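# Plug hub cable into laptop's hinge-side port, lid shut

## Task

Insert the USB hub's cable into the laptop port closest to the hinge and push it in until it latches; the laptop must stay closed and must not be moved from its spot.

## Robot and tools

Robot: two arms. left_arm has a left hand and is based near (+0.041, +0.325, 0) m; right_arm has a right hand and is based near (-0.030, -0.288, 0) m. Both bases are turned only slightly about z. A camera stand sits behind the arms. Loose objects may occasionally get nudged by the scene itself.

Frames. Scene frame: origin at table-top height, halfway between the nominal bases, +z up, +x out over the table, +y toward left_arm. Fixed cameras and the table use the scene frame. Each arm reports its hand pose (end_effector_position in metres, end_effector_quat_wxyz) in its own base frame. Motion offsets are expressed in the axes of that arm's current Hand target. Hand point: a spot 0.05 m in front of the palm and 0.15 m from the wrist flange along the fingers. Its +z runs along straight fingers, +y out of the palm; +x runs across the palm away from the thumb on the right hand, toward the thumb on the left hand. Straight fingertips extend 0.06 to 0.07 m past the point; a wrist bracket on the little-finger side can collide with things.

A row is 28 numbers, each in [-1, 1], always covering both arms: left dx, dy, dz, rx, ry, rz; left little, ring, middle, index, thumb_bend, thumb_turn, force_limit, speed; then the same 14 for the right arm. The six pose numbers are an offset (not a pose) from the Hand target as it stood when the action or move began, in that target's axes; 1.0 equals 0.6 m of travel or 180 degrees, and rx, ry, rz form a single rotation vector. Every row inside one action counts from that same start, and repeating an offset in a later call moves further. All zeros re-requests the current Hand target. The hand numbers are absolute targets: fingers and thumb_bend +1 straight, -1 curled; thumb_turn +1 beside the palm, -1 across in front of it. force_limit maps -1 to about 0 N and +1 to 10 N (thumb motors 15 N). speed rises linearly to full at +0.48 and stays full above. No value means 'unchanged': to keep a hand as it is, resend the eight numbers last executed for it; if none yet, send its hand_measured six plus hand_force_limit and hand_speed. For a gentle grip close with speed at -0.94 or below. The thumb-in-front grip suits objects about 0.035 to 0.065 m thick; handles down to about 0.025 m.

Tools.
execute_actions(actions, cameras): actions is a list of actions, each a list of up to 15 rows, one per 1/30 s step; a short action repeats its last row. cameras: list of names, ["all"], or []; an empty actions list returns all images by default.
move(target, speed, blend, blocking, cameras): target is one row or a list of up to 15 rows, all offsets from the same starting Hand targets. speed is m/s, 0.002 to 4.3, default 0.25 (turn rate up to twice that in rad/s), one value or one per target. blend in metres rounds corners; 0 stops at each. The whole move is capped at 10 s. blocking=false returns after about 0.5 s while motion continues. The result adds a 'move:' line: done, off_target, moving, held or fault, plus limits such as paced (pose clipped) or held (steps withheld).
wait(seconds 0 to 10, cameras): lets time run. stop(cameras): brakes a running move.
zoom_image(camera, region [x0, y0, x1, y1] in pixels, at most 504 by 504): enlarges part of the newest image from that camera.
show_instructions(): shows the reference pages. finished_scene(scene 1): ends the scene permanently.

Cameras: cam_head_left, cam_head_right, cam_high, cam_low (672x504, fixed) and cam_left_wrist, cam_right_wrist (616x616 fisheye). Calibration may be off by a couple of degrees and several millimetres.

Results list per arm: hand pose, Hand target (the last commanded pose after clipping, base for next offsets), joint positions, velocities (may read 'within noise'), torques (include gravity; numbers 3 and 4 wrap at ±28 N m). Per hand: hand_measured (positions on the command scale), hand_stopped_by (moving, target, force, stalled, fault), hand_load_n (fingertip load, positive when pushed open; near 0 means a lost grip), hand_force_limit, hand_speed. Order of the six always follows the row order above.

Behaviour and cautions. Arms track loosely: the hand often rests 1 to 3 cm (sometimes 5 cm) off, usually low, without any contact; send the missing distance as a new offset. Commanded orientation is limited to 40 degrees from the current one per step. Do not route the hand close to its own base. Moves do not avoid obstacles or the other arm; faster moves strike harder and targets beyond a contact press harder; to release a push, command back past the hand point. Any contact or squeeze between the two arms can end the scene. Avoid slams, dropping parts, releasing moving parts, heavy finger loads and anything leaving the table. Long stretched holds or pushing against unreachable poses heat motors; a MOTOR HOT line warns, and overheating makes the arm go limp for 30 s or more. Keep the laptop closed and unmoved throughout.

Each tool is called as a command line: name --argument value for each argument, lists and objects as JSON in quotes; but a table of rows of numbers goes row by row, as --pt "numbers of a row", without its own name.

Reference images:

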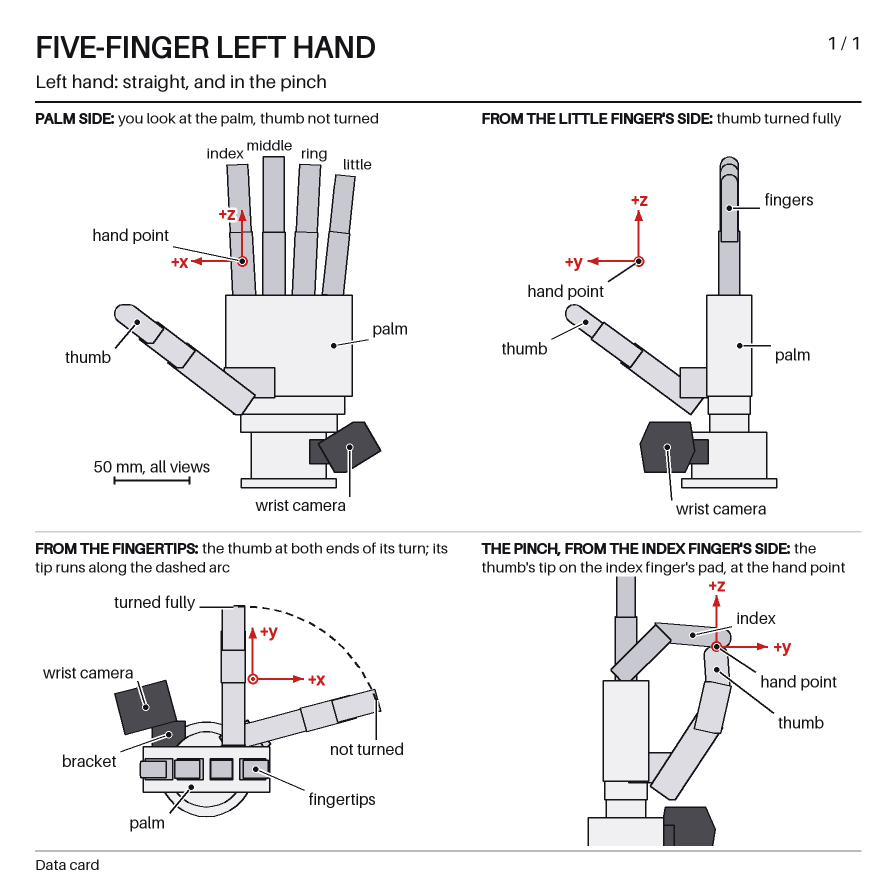

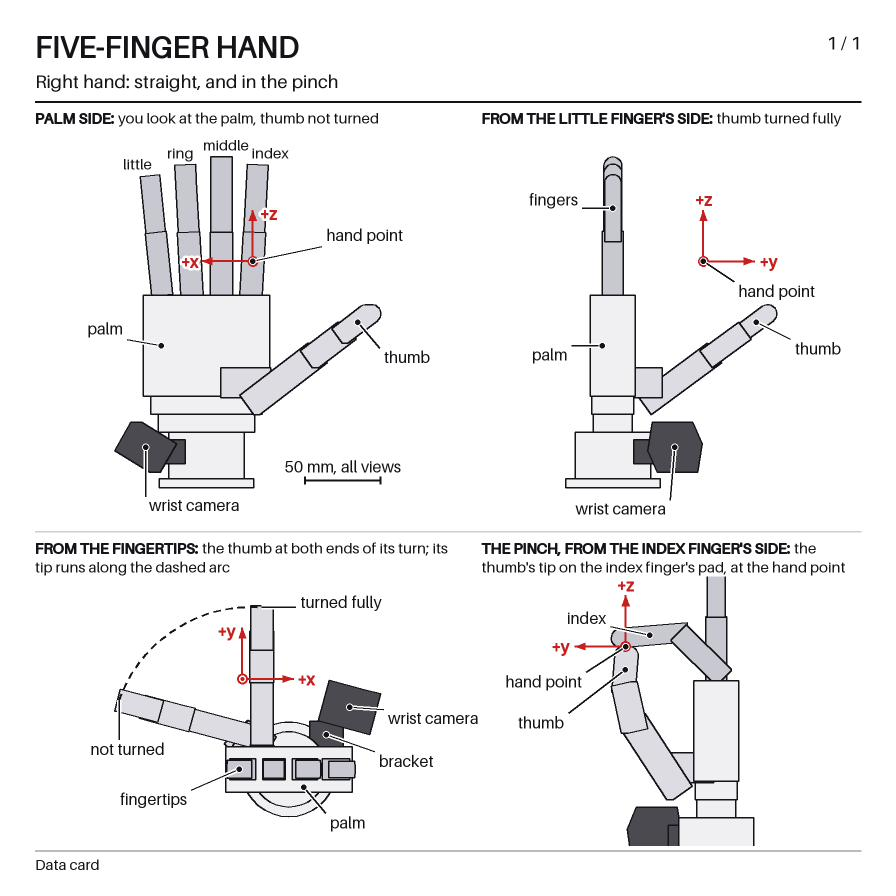

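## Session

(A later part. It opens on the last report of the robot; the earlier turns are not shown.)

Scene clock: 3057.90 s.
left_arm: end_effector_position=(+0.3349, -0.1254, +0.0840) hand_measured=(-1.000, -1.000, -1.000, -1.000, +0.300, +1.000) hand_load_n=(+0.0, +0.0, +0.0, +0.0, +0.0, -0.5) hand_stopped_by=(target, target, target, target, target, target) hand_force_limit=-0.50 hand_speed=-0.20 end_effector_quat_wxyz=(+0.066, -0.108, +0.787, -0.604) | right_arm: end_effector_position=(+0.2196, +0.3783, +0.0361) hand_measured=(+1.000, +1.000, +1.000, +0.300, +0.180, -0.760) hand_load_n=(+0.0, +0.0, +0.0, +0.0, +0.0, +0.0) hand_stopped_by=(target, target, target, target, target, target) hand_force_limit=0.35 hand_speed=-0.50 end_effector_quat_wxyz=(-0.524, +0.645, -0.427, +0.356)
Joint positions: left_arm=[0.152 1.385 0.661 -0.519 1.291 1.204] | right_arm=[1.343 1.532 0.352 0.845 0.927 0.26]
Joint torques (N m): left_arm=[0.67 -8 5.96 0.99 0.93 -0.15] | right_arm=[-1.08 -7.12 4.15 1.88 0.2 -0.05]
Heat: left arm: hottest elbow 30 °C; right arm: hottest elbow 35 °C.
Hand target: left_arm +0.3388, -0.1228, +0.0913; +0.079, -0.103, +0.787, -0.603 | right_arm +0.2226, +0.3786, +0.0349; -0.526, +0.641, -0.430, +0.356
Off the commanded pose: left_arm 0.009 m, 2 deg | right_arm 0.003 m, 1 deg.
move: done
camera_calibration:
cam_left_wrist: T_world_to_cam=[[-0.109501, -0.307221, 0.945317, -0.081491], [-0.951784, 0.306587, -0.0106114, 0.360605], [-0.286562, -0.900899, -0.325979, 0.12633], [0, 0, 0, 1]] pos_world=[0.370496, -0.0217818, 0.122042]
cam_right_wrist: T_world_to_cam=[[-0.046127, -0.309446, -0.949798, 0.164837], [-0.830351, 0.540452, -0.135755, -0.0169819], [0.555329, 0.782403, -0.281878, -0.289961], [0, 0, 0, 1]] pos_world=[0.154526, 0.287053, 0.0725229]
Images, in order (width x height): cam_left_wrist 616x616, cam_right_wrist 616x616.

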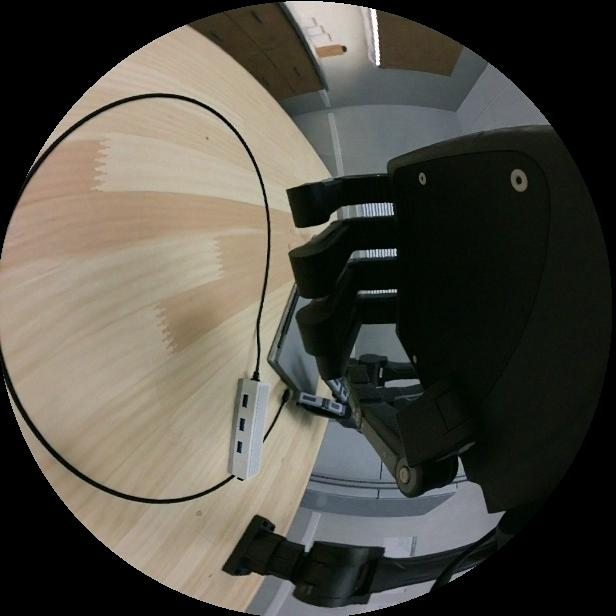

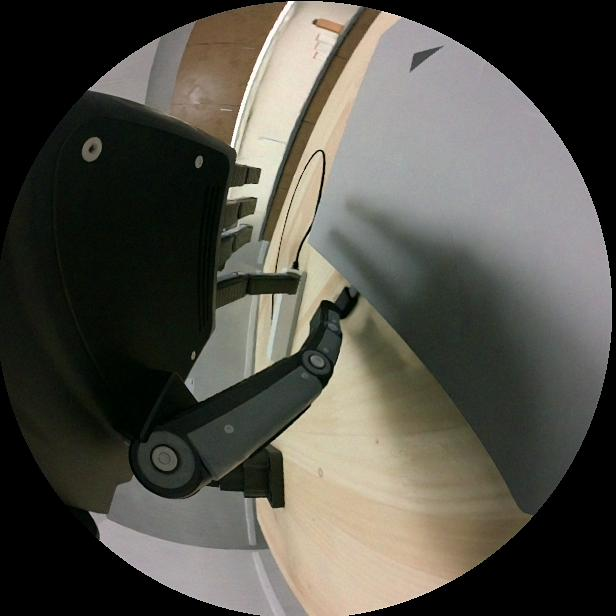

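move --target '[0,0,0,0,0,0,-1,-1,-1,-1,0.3,1,-0.5,-0.2,-0.0001,0.0244,0.0048,0,0,0,1,1,1,0.3,0.18,-0.76,0.35,-0.5]' --speed 0.04 --cameras '["cam_left_wrist","cam_right_wrist"]'

zoom_image --camera "cam_right_wrist" --region '[300, 250, 370, 320]'

zoom_image --camera "cam_left_wrist" --region '[266, 370, 316, 420]'

Scene clock: 3068.27 s.
left_arm: end_effector_position=(+0.3349, -0.1254, +0.0840) hand_measured=(-1.000, -1.000, -1.000, -1.000, +0.300, +1.000) hand_load_n=(+0.0, +0.0, +0.0, -0.5, +0.0, +0.0) hand_stopped_by=(target, target, target, target, target, target) hand_force_limit=-0.50 hand_speed=-0.20 end_effector_quat_wxyz=(+0.066, -0.108, +0.787, -0.604) | right_arm: end_effector_position=(+0.2197, +0.3788, +0.0215) hand_measured=(+1.000, +1.000, +1.000, +0.300, +0.180, -0.760) hand_load_n=(+0.0, +0.0, +0.0, +0.0, +0.0, +0.0) hand_stopped_by=(target, target, target, target, target, target) hand_force_limit=0.35 hand_speed=-0.50 end_effector_quat_wxyz=(-0.524, +0.645, -0.427, +0.356)
Joint positions: left_arm=[0.152 1.385 0.661 -0.519 1.291 1.204] | right_arm=[1.343 1.604 0.349 0.921 0.927 0.26]
Joint torques (N m): left_arm=[0.67 -7.94 5.96 0.96 0.95 -0.14] | right_arm=[-1.08 -7.59 3.54 1.89 0.21 -0.05]
Heat: left arm: hottest elbow 30 °C; right arm: hottest elbow 34 °C.
Hand target: left_arm +0.3388, -0.1228, +0.0913; +0.079, -0.103, +0.787, -0.603 | right_arm +0.2226, +0.3785, +0.0201; -0.526, +0.641, -0.430, +0.356
Off the commanded pose: left_arm 0.009 m, 2 deg | right_arm 0.003 m, 1 deg.
move: done
camera_calibration:
cam_left_wrist: T_world_to_cam=[[-0.109501, -0.307221, 0.945317, -0.081491], [-0.951784, 0.306587, -0.0106114, 0.360605], [-0.286562, -0.900899, -0.325979, 0.12633], [0, 0, 0, 1]] pos_world=[0.370496, -0.0217818, 0.122042]
cam_right_wrist: T_world_to_cam=[[-0.0459001, -0.30876, -0.950032, 0.150781], [-0.830347, 0.54051, -0.135548, -0.0191397], [0.555353, 0.782634, -0.281188, -0.294583], [0, 0, 0, 1]] pos_world=[0.154626, 0.287451, 0.0578188]
Images, in order (width x height): cam_left_wrist 616x616, cam_right_wrist 616x616.

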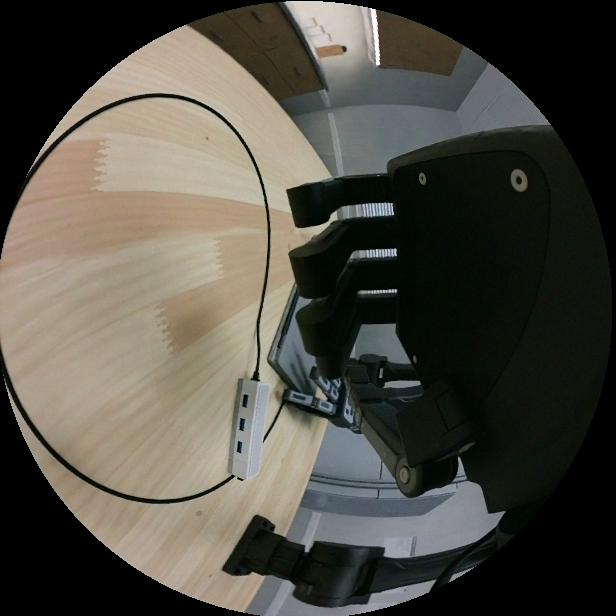

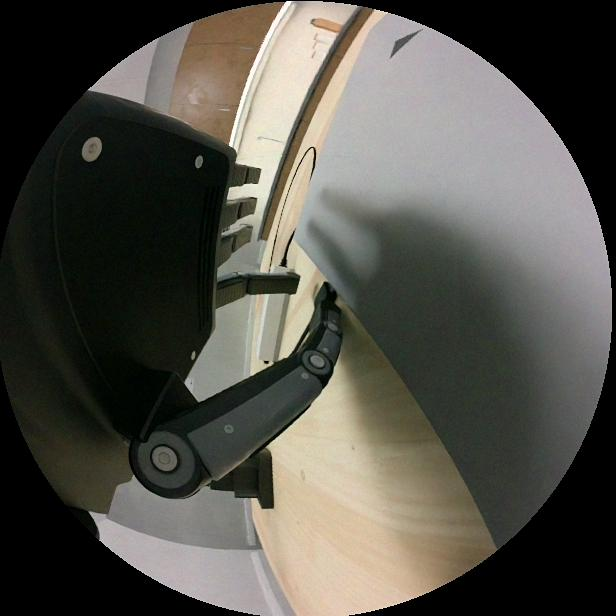

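Scaled by 7.200 from the camera's 616x616 image, which has a finer 880x880 frame.

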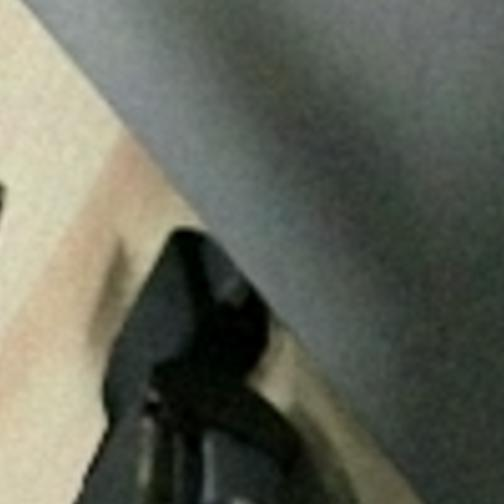

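Scaled by 10.080 from the camera's 616x616 image, which has a finer 880x880 frame.

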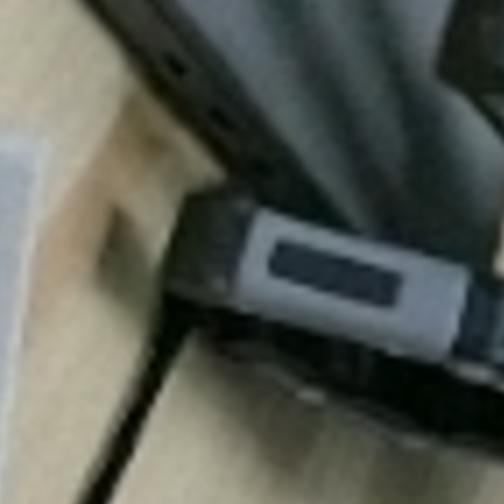

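move --target '[0,0,0,0,0,0,-1,-1,-1,-1,0.3,1,-0.5,-0.2,0,0.0057,0.0011,0,0,0,1,1,1,0.3,0.18,-0.76,0.35,-0.5]' --speed 0.02 --cameras '[]'

Scene clock: 3076.73 s.
left_arm: end_effector_position=(+0.3349, -0.1254, +0.0840) hand_measured=(-1.000, -1.000, -1.000, -1.000, +0.300, +1.000) hand_load_n=(+0.0, +0.0, +0.0, +0.0, +0.0, +0.0) hand_stopped_by=(target, target, target, target, target, target) hand_force_limit=-0.50 hand_speed=-0.20 end_effector_quat_wxyz=(+0.066, -0.108, +0.787, -0.604) | right_arm: end_effector_position=(+0.2200, +0.3799, +0.0204) hand_measured=(+1.000, +1.000, +1.000, +0.300, +0.180, -0.760) hand_load_n=(+0.0, -0.5, +0.0, +0.0, -1.0, -0.5) hand_stopped_by=(target, target, target, target, target, target) hand_force_limit=0.35 hand_speed=-0.50 end_effector_quat_wxyz=(-0.527, +0.643, -0.428, +0.355)
Joint positions: left_arm=[0.152 1.385 0.661 -0.519 1.291 1.204] | right_arm=[1.343 1.618 0.349 0.942 0.927 0.26]
Joint torques (N m): left_arm=[0.73 -8.06 5.93 0.96 0.93 -0.13] | right_arm=[-1.08 -7.53 3.43 1.74 0.2 -0.05]
Heat: left arm: hottest elbow 30 °C; right arm: hottest elbow 34 °C.
Hand target: left_arm +0.3388, -0.1228, +0.0913; +0.079, -0.103, +0.787, -0.603 | right_arm +0.2226, +0.3784, +0.0165; -0.526, +0.641, -0.430, +0.356
Off the commanded pose: left_arm 0.009 m, 2 deg | right_arm 0.005 m, 0 deg.
move: done
No camera images: "cameras" was empty.

move --target '[0,0,0,0,0,0,-1,-1,-1,-1,0.3,1,-0.5,-0.2,0,0.0005,0,0,0,0,1,1,1,0.3,0.145,-0.76,0.35,-0.8]' --speed 0.02 --cameras '[]'

Scene clock: 3083.43 s.
left_arm: end_effector_position=(+0.3349, -0.1254, +0.0840) hand_measured=(-1.000, -1.000, -1.000, -1.000, +0.300, +1.000) hand_load_n=(+0.0, +0.0, +0.5, +0.0, +0.0, +0.0) hand_stopped_by=(target, target, target, target, target, target) hand_force_limit=-0.50 hand_speed=-0.20 end_effector_quat_wxyz=(+0.066, -0.108, +0.787, -0.604) | right_arm: end_effector_position=(+0.2199, +0.3795, +0.0189) hand_measured=(+1.000, +1.000, +1.000, +0.300, +0.146, -0.760) hand_load_n=(+0.0, +0.0, +0.0, +0.0, -0.5, +0.0) hand_stopped_by=(target, target, target, target, target, target) hand_force_limit=0.35 hand_speed=-0.80 end_effector_quat_wxyz=(-0.526, +0.644, -0.428, +0.355)
Joint positions: left_arm=[0.152 1.385 0.661 -0.519 1.291 1.204] | right_arm=[1.343 1.621 0.349 0.942 0.927 0.26]
Joint torques (N m): left_arm=[0.67 -8.06 5.96 0.96 0.94 -0.15] | right_arm=[-1.14 -7.53 3.37 1.81 0.21 -0.06]
Heat: left arm: hottest elbow 30 °C; right arm: hottest elbow 33 °C.
Hand target: left_arm +0.3388, -0.1228, +0.0913; +0.079, -0.103, +0.787, -0.603 | right_arm +0.2225, +0.3784, +0.0162; -0.526, +0.641, -0.430, +0.356
Off the commanded pose: left_arm 0.009 m, 2 deg | right_arm 0.004 m, 0 deg.
move: done
No camera images: "cameras" was empty.

execute_actions --actions '[[[0,0,0,0,0,0,-1,-1,-1,-1,0.3,1,-0.5,-0.2,0,0,0,0,0,0,1,1,1,-0.35,0.145,-0.76,0.35,-0.92]]]' --cameras '[]'

wait --seconds 2.5 --cameras '["cam_left_wrist","cam_right_wrist"]'

Scene clock: 3099.83 s.
left_arm: end_effector_position=(+0.3349, -0.1254, +0.0840) hand_measured=(-1.000, -1.000, -1.000, -1.000, +0.300, +1.000) hand_load_n=(+0.0, +0.0, +0.0, +0.0, +0.0, +0.0) hand_stopped_by=(target, target, target, target, target, target) hand_force_limit=-0.50 hand_speed=-0.20 end_effector_quat_wxyz=(+0.066, -0.108, +0.787, -0.604) | right_arm: end_effector_position=(+0.2201, +0.3797, +0.0194) hand_measured=(+1.000, +1.000, +1.000, -0.132, +0.146, -0.760) hand_load_n=(+0.0, +0.0, +0.0, +7.5, +3.5, -1.0) hand_stopped_by=(target, target, target, force, target, target) hand_force_limit=0.35 hand_speed=-0.92 end_effector_quat_wxyz=(-0.527, +0.643, -0.428, +0.355)
Joint positions: left_arm=[0.152 1.385 0.661 -0.519 1.291 1.204] | right_arm=[1.343 1.621 0.349 0.945 0.927 0.26]
Joint torques (N m): left_arm=[0.79 -7.94 5.97 0.99 0.95 -0.15] | right_arm=[-1.03 -7.47 3.37 1.74 0.2 -0.05]
Heat: left arm: hottest elbow 30 °C; right arm: hottest elbow 33 °C.
Hand target: left_arm +0.3388, -0.1228, +0.0913; +0.079, -0.103, +0.787, -0.603 | right_arm +0.2226, +0.3784, +0.0163; -0.526, +0.641, -0.430, +0.356
Off the commanded pose: left_arm 0.009 m, 2 deg | right_arm 0.004 m, 0 deg.
No camera images: "cameras" was empty.

Scene clock: 3102.33 s.
left_arm: end_effector_position=(+0.3349, -0.1254, +0.0840) hand_measured=(-1.000, -1.000, -1.000, -1.000, +0.300, +1.000) hand_load_n=(+0.0, +0.0, +0.0, +0.0, +0.0, -0.5) hand_stopped_by=(target, target, target, target, target, target) hand_force_limit=-0.50 hand_speed=-0.20 end_effector_quat_wxyz=(+0.066, -0.108, +0.787, -0.604) | right_arm: end_effector_position=(+0.2201, +0.3797, +0.0194) hand_measured=(+1.000, +1.000, +1.000, -0.132, +0.146, -0.760) hand_load_n=(+0.0, +0.0, +0.0, +7.5, +3.5, -0.5) hand_stopped_by=(target, target, target, force, target, target) hand_force_limit=0.35 hand_speed=-0.92 end_effector_quat_wxyz=(-0.527, +0.643, -0.428, +0.355)
Joint positions: left_arm=[0.152 1.385 0.661 -0.519 1.291 1.204] | right_arm=[1.343 1.621 0.349 0.945 0.927 0.26]
Joint torques (N m): left_arm=[0.73 -8.06 5.94 0.96 0.94 -0.14] | right_arm=[-1.08 -7.47 3.34 1.72 0.21 -0.05]
Heat: left arm: hottest elbow 30 °C; right arm: hottest elbow 33 °C.
Hand target: left_arm +0.3388, -0.1228, +0.0913; +0.079, -0.103, +0.787, -0.603 | right_arm +0.2226, +0.3784, +0.0163; -0.526, +0.641, -0.430, +0.356
Off the commanded pose: left_arm 0.009 m, 2 deg | right_arm 0.004 m, 0 deg.
wait: 2.50 s; at rest by 0.17 s
camera_calibration:
cam_left_wrist: T_world_to_cam=[[-0.109501, -0.307221, 0.945317, -0.081491], [-0.951784, 0.306587, -0.0106114, 0.360605], [-0.286562, -0.900899, -0.325979, 0.12633], [0, 0, 0, 1]] pos_world=[0.370496, -0.0217818, 0.122042]
cam_right_wrist: T_world_to_cam=[[-0.044514, -0.30235, -0.952157, 0.146459], [-0.829905, 0.541763, -0.133234, -0.0202787], [0.556127, 0.784269, -0.275038, -0.296931], [0, 0, 0, 1]] pos_world=[0.154822, 0.288142, 0.0550824]
Images, in order (width x height): cam_left_wrist 616x616, cam_right_wrist 616x616.

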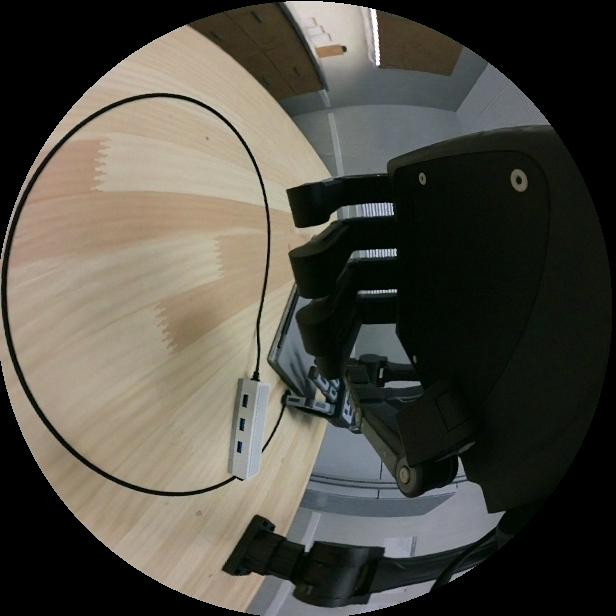

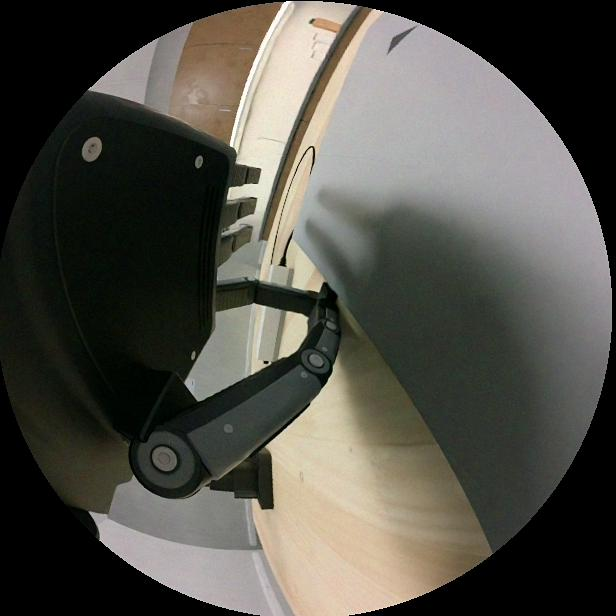

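zoom_image --camera "cam_right_wrist" --region '[250, 240, 400, 390]'

zoom_image --camera "cam_left_wrist" --region '[240, 350, 360, 450]'

Scaled by 3.360 from the camera's 616x616 image, which has a finer 880x880 frame.

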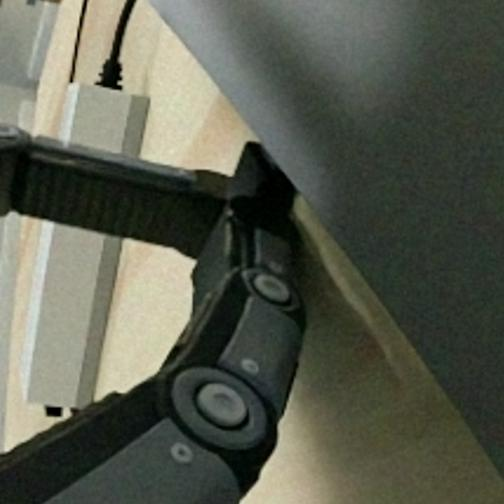

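Scaled by 4.200 from the camera's 616x616 image, which has a finer 880x880 frame.

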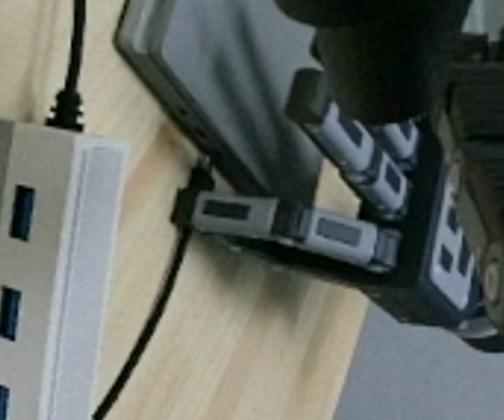

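move --target '[0,0,0,0,0,0,-1,-1,-1,-1,0.3,1,-0.5,-0.2,-0.02475,-0.0487,-0.01166,0,0,0,1,1,1,-0.35,0.145,-0.76,0.35,-0.92]' --speed 0.04 --cameras '["cam_left_wrist","cam_right_wrist"]'

Scene clock: 3113.73 s.
left_arm: end_effector_position=(+0.3349, -0.1254, +0.0840) hand_measured=(-1.000, -1.000, -1.000, -1.000, +0.300, +1.000) hand_load_n=(+0.0, +0.0, +0.0, +0.0, +0.0, +0.0) hand_stopped_by=(target, target, target, target, target, target) hand_force_limit=-0.50 hand_speed=-0.20 end_effector_quat_wxyz=(+0.066, -0.108, +0.787, -0.604) | right_arm: end_effector_position=(+0.2161, +0.3767, +0.0303) hand_measured=(+1.000, +1.000, +1.000, -0.132, +0.146, -0.760) hand_load_n=(+0.0, +0.0, +0.0, +0.0, +0.0, +0.0) hand_stopped_by=(target, target, target, force, target, target) hand_force_limit=0.35 hand_speed=-0.92 end_effector_quat_wxyz=(-0.509, +0.654, -0.423, +0.366)
Joint positions: left_arm=[0.152 1.385 0.661 -0.519 1.291 1.204] | right_arm=[1.359 1.533 0.362 0.792 0.952 0.264]
Joint torques (N m): left_arm=[0.67 -8.12 5.93 0.94 0.94 -0.14] | right_arm=[0.21 -10.11 6.43 0.92 0.41 0.07]
Heat: left arm: hottest elbow 30 °C; right arm: hottest elbow 33 °C.
Hand target: left_arm +0.3388, -0.1228, +0.0913; +0.079, -0.103, +0.787, -0.603 | right_arm +0.2159, +0.3920, +0.0464; -0.526, +0.641, -0.430, +0.356
Off the commanded pose: left_arm 0.009 m, 2 deg | right_arm 0.022 m, 3 deg.
move: off_target (right_arm)
camera_calibration:
cam_left_wrist: T_world_to_cam=[[-0.109501, -0.307221, 0.945317, -0.081491], [-0.951784, 0.306587, -0.0106114, 0.360605], [-0.286562, -0.900899, -0.325979, 0.12633], [0, 0, 0, 1]] pos_world=[0.370496, -0.0217818, 0.122042]
cam_right_wrist: T_world_to_cam=[[-0.0510458, -0.346908, -0.936509, 0.173432], [-0.826349, 0.541275, -0.155461, -0.02035], [0.56084, 0.765948, -0.314297, -0.282358], [0, 0, 0, 1]] pos_world=[0.150394, 0.287451, 0.0705124]
Images, in order (width x height): cam_left_wrist 616x616, cam_right_wrist 616x616.

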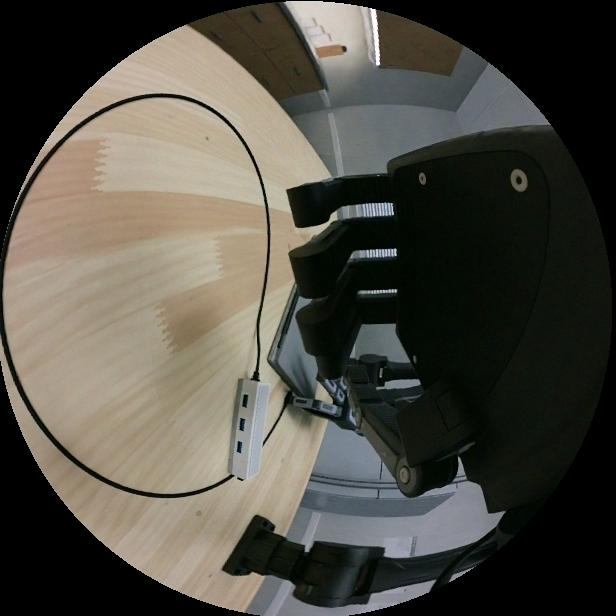

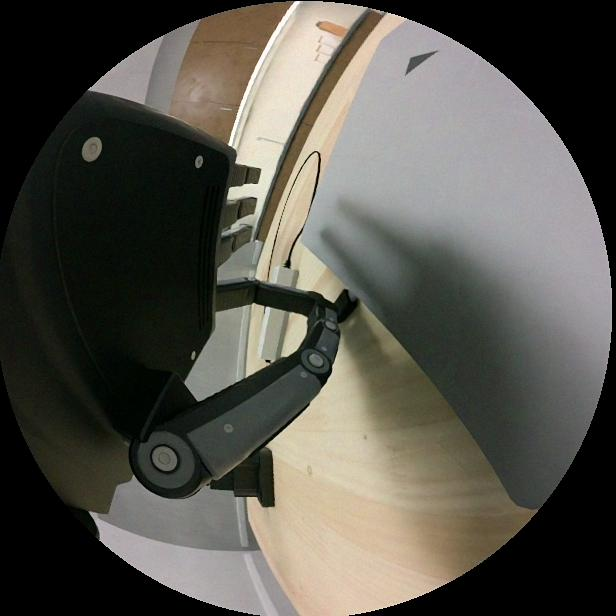

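zoom_image --camera "cam_right_wrist" --region '[290, 250, 410, 370]'

zoom_image --camera "cam_left_wrist" --region '[240, 360, 340, 440]'

Scaled by 4.200 from the camera's 616x616 image, which has a finer 880x880 frame.

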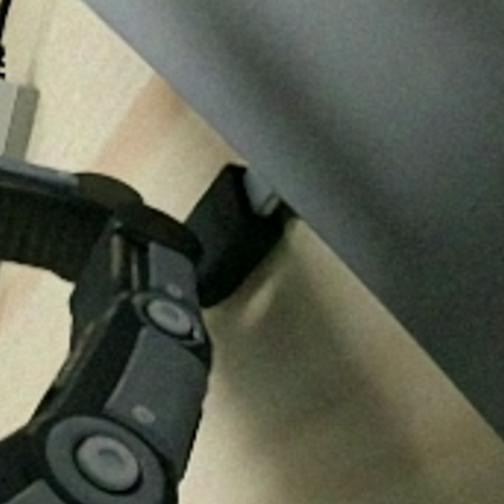

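Scaled by 5.040 from the camera's 616x616 image, which has a finer 880x880 frame.

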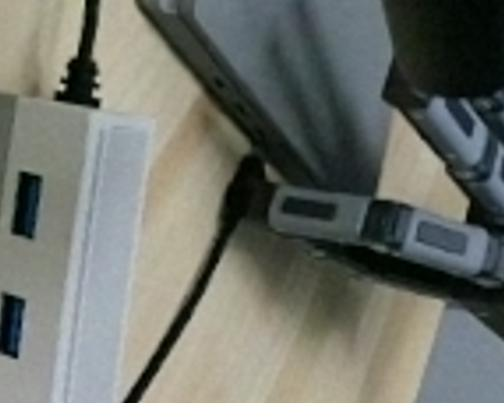

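zoom_image --camera "cam_right_wrist" --region '[325, 270, 385, 330]'

zoom_image --camera "cam_left_wrist" --region '[265, 370, 315, 420]'

Scaled by 8.400 from the camera's 616x616 image, which has a finer 880x880 frame.

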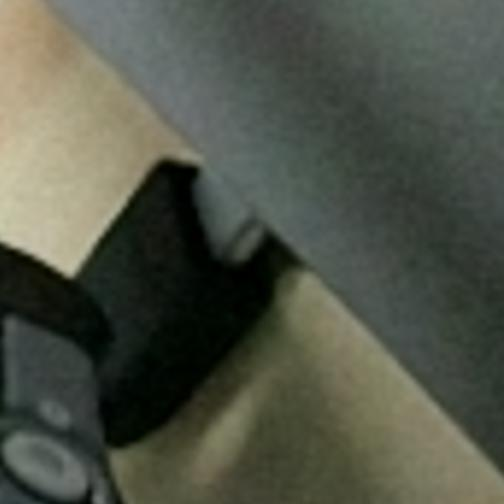

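Scaled by 10.080 from the camera's 616x616 image, which has a finer 880x880 frame.

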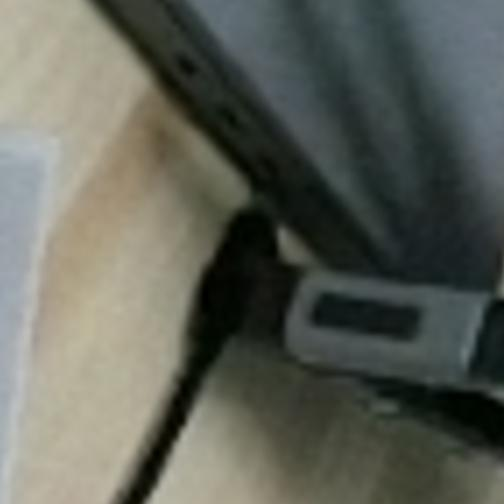

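move --target '[0,0,0,0,0,0,-1,-1,-1,-1,0.3,1,-0.5,-0.2,-0.02475,-0.0487,-0.01166,0,0,0,1,1,1,0.3,0.145,-0.76,0.35,-0.5]' --speed 0.08 --cameras '["cam_left_wrist","cam_right_wrist"]'

Scene clock: 3164.63 s.
left_arm: end_effector_position=(+0.3349, -0.1254, +0.0840) hand_measured=(-1.000, -1.000, -1.000, -1.000, +0.300, +1.000) hand_load_n=(+0.0, +0.0, +0.0, +0.0, +0.0, -0.5) hand_stopped_by=(target, target, target, target, target, target) hand_force_limit=-0.50 hand_speed=-0.20 end_effector_quat_wxyz=(+0.066, -0.108, +0.787, -0.604) | right_arm: end_effector_position=(+0.2093, +0.3894, +0.0578) hand_measured=(+1.000, +1.000, +1.000, +0.300, +0.146, -0.760) hand_load_n=(+0.0, +0.0, +0.0, -0.5, +0.0, +0.0) hand_stopped_by=(target, target, target, target, target, target) hand_force_limit=0.35 hand_speed=-0.50 end_effector_quat_wxyz=(-0.508, +0.655, -0.422, +0.366)
Joint positions: left_arm=[0.152 1.385 0.661 -0.519 1.291 1.204] | right_arm=[1.39 1.434 0.41 0.628 0.98 0.282]
Joint torques (N m): left_arm=[0.79 -8 5.94 0.99 0.94 -0.15] | right_arm=[0.09 -9.58 7.88 0.79 0.44 0.03]
Heat: left arm: hottest elbow 30 °C; right arm: hottest elbow 33 °C.
Hand target: left_arm +0.3388, -0.1228, +0.0913; +0.079, -0.103, +0.787, -0.603 | right_arm +0.2090, +0.4054, +0.0762; -0.526, +0.641, -0.430, +0.356
Off the commanded pose: left_arm 0.009 m, 2 deg | right_arm 0.025 m, 3 deg.
move: off_target (right_arm)
camera_calibration:
cam_left_wrist: T_world_to_cam=[[-0.109501, -0.307221, 0.945317, -0.081491], [-0.951784, 0.306587, -0.0106114, 0.360605], [-0.286562, -0.900899, -0.325979, 0.12633], [0, 0, 0, 1]] pos_world=[0.370496, -0.0217818, 0.122042]
cam_right_wrist: T_world_to_cam=[[-0.0503333, -0.350065, -0.935372, 0.204184], [-0.826768, 0.540012, -0.157611, -0.0278009], [0.560287, 0.765403, -0.316603, -0.279152], [0, 0, 0, 1]] pos_world=[0.143697, 0.300154, 0.0982256]
Images, in order (width x height): cam_left_wrist 616x616, cam_right_wrist 616x616.

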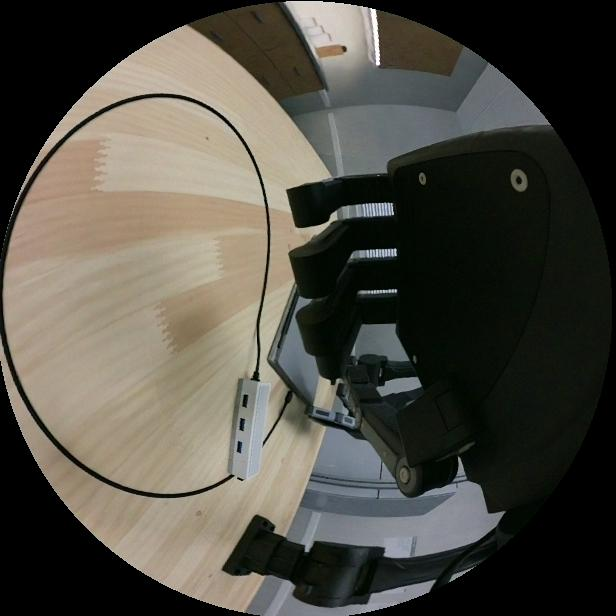

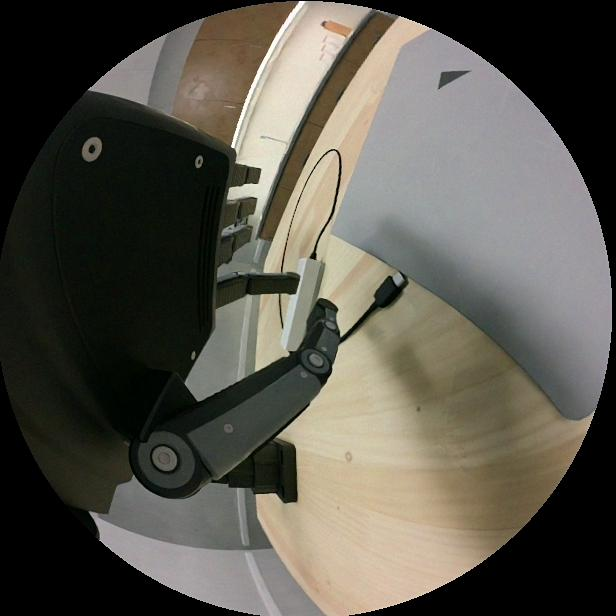

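zoom_image --camera "cam_right_wrist" --region '[330, 240, 440, 350]'

zoom_image --camera "cam_left_wrist" --region '[260, 365, 330, 435]'

Scaled by 4.582 from the camera's 616x616 image, which has a finer 880x880 frame.

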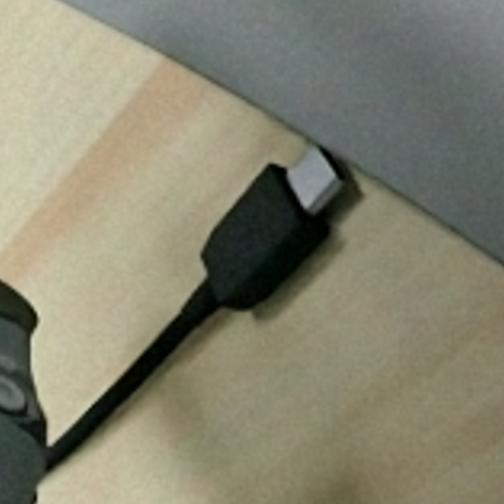

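Scaled by 7.200 from the camera's 616x616 image, which has a finer 880x880 frame.

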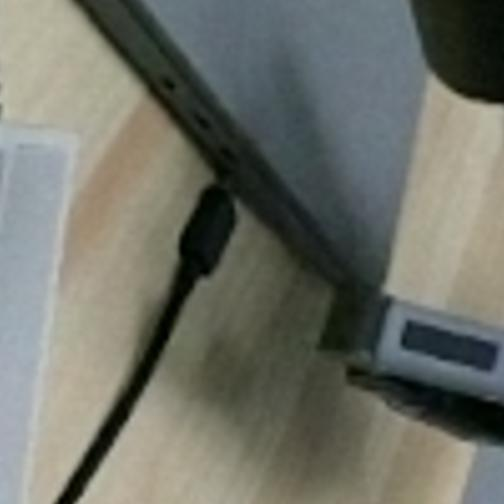

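zoom_image --camera "cam_right_wrist" --region '[270, 260, 370, 360]'

Scaled by 5.040 from the camera's 616x616 image, which has a finer 880x880 frame.

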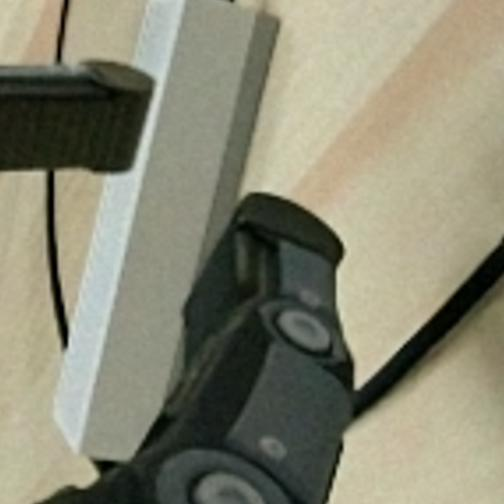

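move --pt "0 0 0 0 0 0 -1 -1 -1 -1 0.3 1 -0.5 -0.2 0.02933 0.01113 -0.00263 0 0 0 1 1 1 0.3 0.145 -0.76 0.35 -0.5" --pt "0 0 0 0 0 0 -1 -1 -1 -1 0.3 1 -0.5 -0.2 0.05733 0.01923 -0.00018 0 0 0 1 1 1 0.3 0.145 -0.76 0.35 -0.5" --pt "0 0 0 0 0 0 -1 -1 -1 -1 0.3 1 -0.5 -0.2 0.05713 0.06827 0.0094 0 0 0 1 1 1 0.3 0.145 -0.76 0.35 -0.5" --speed 0.06 --cameras '["cam_left_wrist","cam_right_wrist"]'

Scene clock: 3273.50 s.
left_arm: end_effector_position=(+0.3349, -0.1254, +0.0840) hand_measured=(-1.000, -1.000, -1.000, -1.000, +0.300, +1.000) hand_load_n=(+0.0, +0.0, +0.0, +0.0, +0.0, -0.5) hand_stopped_by=(target, target, target, target, target, target) hand_force_limit=-0.50 hand_speed=-0.20 end_effector_quat_wxyz=(+0.066, -0.108, +0.787, -0.604) | right_arm: end_effector_position=(+0.2166, +0.3729, +0.0362) hand_measured=(+1.000, +1.000, +1.000, +0.300, +0.146, -0.760) hand_load_n=(+0.0, +0.0, +0.0, +0.0, +0.0, +0.0) hand_stopped_by=(target, target, target, target, target, target) hand_force_limit=0.35 hand_speed=-0.50 end_effector_quat_wxyz=(-0.526, +0.642, -0.432, +0.352)
Joint positions: left_arm=[0.152 1.385 0.661 -0.519 1.291 1.204] | right_arm=[1.348 1.519 0.334 0.847 0.932 0.277]
Joint torques (N m): left_arm=[0.67 -8.06 5.93 0.98 0.95 -0.16] | right_arm=[-1.14 -6.89 4.18 1.85 0.2 -0.18]
Heat: left arm: hottest elbow 30 °C; right arm: hottest elbow 35 °C.
Hand target: left_arm +0.3388, -0.1228, +0.0913; +0.079, -0.103, +0.787, -0.603 | right_arm +0.2198, +0.3726, +0.0350; -0.526, +0.641, -0.430, +0.356
Off the commanded pose: left_arm 0.009 m, 2 deg | right_arm 0.003 m, 0 deg.
move: done
camera_calibration:
cam_left_wrist: T_world_to_cam=[[-0.109501, -0.307221, 0.945317, -0.081491], [-0.951784, 0.306587, -0.0106114, 0.360605], [-0.286562, -0.900899, -0.325979, 0.12633], [0, 0, 0, 1]] pos_world=[0.370496, -0.0217818, 0.122042]
cam_right_wrist: T_world_to_cam=[[-0.0521785, -0.297957, -0.953152, 0.16025], [-0.829419, 0.544506, -0.124809, -0.0186297], [0.556184, 0.78405, -0.275543, -0.284998], [0, 0, 0, 1]] pos_world=[0.151421, 0.281345, 0.0718885]
Images, in order (width x height): cam_left_wrist 616x616, cam_right_wrist 616x616.

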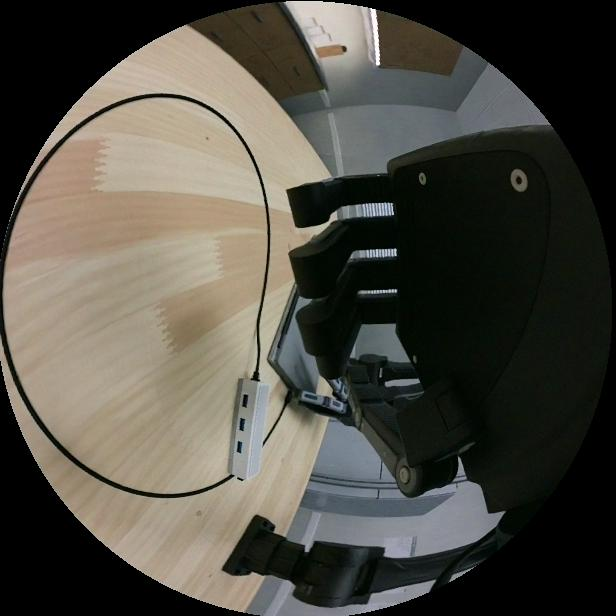

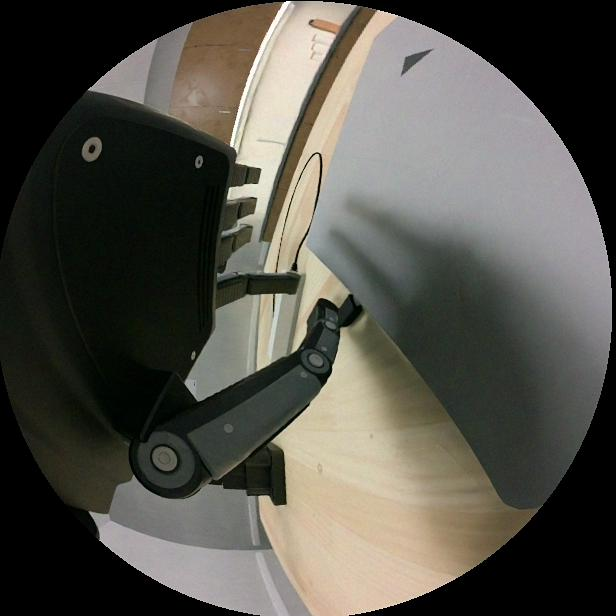

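zoom_image --camera "cam_right_wrist" --region '[290, 260, 390, 360]'

zoom_image --camera "cam_left_wrist" --region '[265, 365, 345, 445]'

Scaled by 5.040 from the camera's 616x616 image, which has a finer 880x880 frame.

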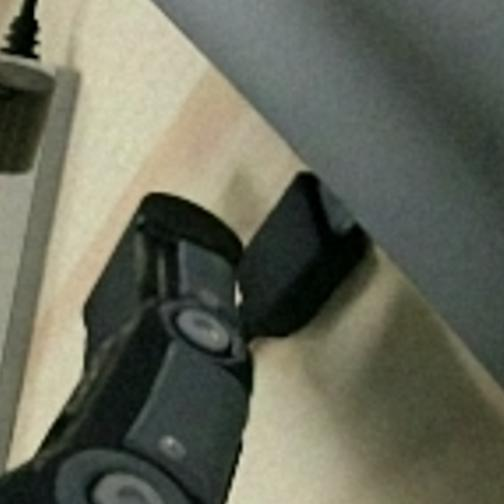

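Scaled by 6.300 from the camera's 616x616 image, which has a finer 880x880 frame.

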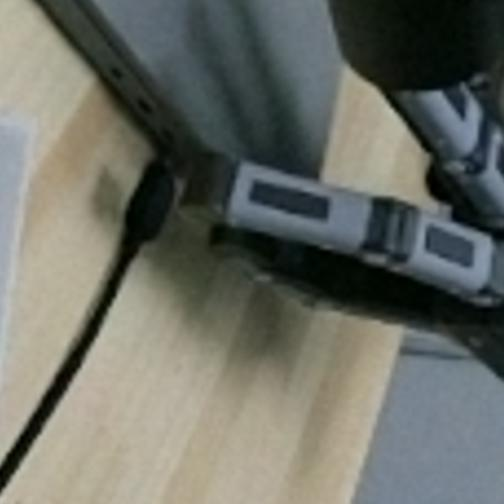

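move --target '[0,0,0,0,0,0,-1,-1,-1,-1,0.3,1,-0.5,-0.2,-0.00007,0.01634,0.00319,0,0,0,1,1,1,0.3,0.145,-0.76,0.35,-0.5]' --speed 0.04 --cameras '["cam_left_wrist","cam_right_wrist"]'

zoom_image --camera "cam_right_wrist" --region '[290, 260, 390, 360]'

zoom_image --camera "cam_left_wrist" --region '[265, 365, 345, 445]'

Scene clock: 3308.43 s.
left_arm: end_effector_position=(+0.3349, -0.1254, +0.0840) hand_measured=(-1.000, -1.000, -1.000, -1.000, +0.300, +1.000) hand_load_n=(+0.0, +0.5, +0.0, +0.0, +0.0, -0.5) hand_stopped_by=(target, target, target, target, target, target) hand_force_limit=-0.50 hand_speed=-0.20 end_effector_quat_wxyz=(+0.066, -0.108, +0.787, -0.604) | right_arm: end_effector_position=(+0.2169, +0.3743, +0.0272) hand_measured=(+1.000, +1.000, +1.000, +0.300, +0.146, -0.760) hand_load_n=(+0.0, +0.0, +0.0, +0.0, +0.0, +0.0) hand_stopped_by=(target, target, target, target, target, target) hand_force_limit=0.35 hand_speed=-0.50 end_effector_quat_wxyz=(-0.527, +0.641, -0.432, +0.352)
Joint positions: left_arm=[0.152 1.385 0.661 -0.519 1.291 1.204] | right_arm=[1.348 1.569 0.334 0.899 0.932 0.277]
Joint torques (N m): left_arm=[0.73 -8 5.96 0.98 0.94 -0.14] | right_arm=[-1.08 -7.18 3.55 1.74 0.2 -0.18]
Heat: left arm: hottest elbow 30 °C; right arm: hottest elbow 33 °C.
Hand target: left_arm +0.3388, -0.1228, +0.0913; +0.079, -0.103, +0.787, -0.603 | right_arm +0.2198, +0.3726, +0.0251; -0.526, +0.641, -0.430, +0.356
Off the commanded pose: left_arm 0.009 m, 2 deg | right_arm 0.004 m, 1 deg.
move: done
camera_calibration:
cam_left_wrist: T_world_to_cam=[[-0.109501, -0.307221, 0.945317, -0.081491], [-0.951784, 0.306587, -0.0106114, 0.360605], [-0.286562, -0.900899, -0.325979, 0.12633], [0, 0, 0, 1]] pos_world=[0.370496, -0.0217818, 0.122042]
cam_right_wrist: T_world_to_cam=[[-0.0515517, -0.295111, -0.954071, 0.15093], [-0.829318, 0.544904, -0.123737, -0.0204448], [0.556393, 0.78485, -0.272832, -0.289174], [0, 0, 0, 1]] pos_world=[0.15172, 0.28264, 0.0625725]
Images, in order (width x height): cam_left_wrist 616x616, cam_right_wrist 616x616.

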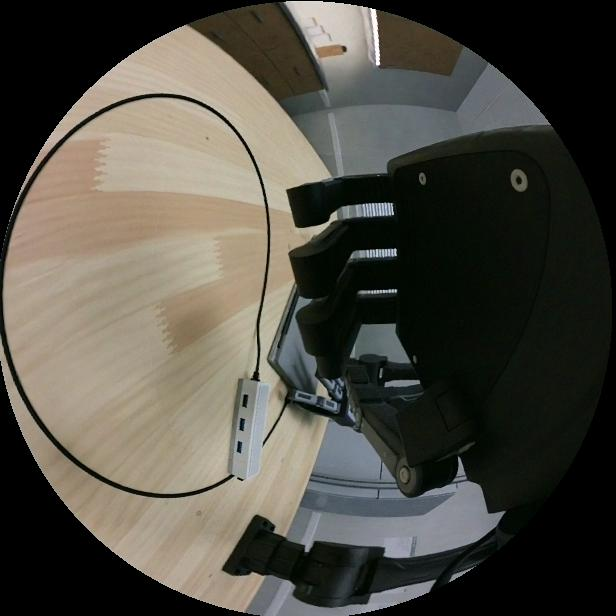

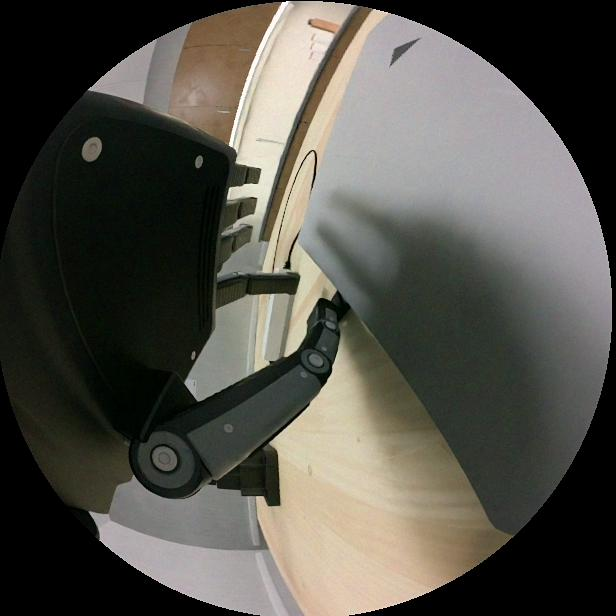

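Scaled by 5.040 from the camera's 616x616 image, which has a finer 880x880 frame.

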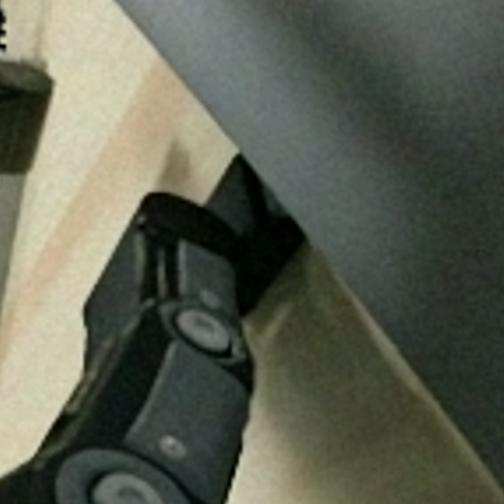

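Scaled by 6.300 from the camera's 616x616 image, which has a finer 880x880 frame.

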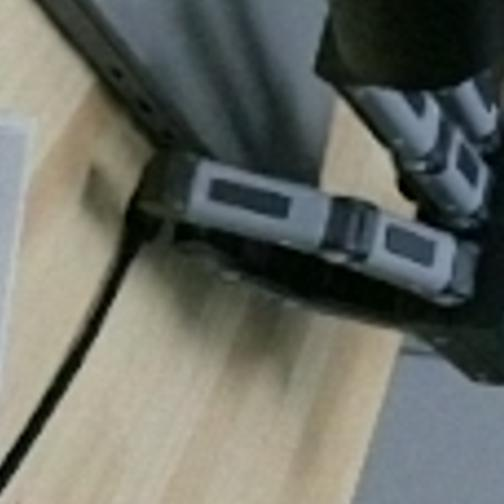

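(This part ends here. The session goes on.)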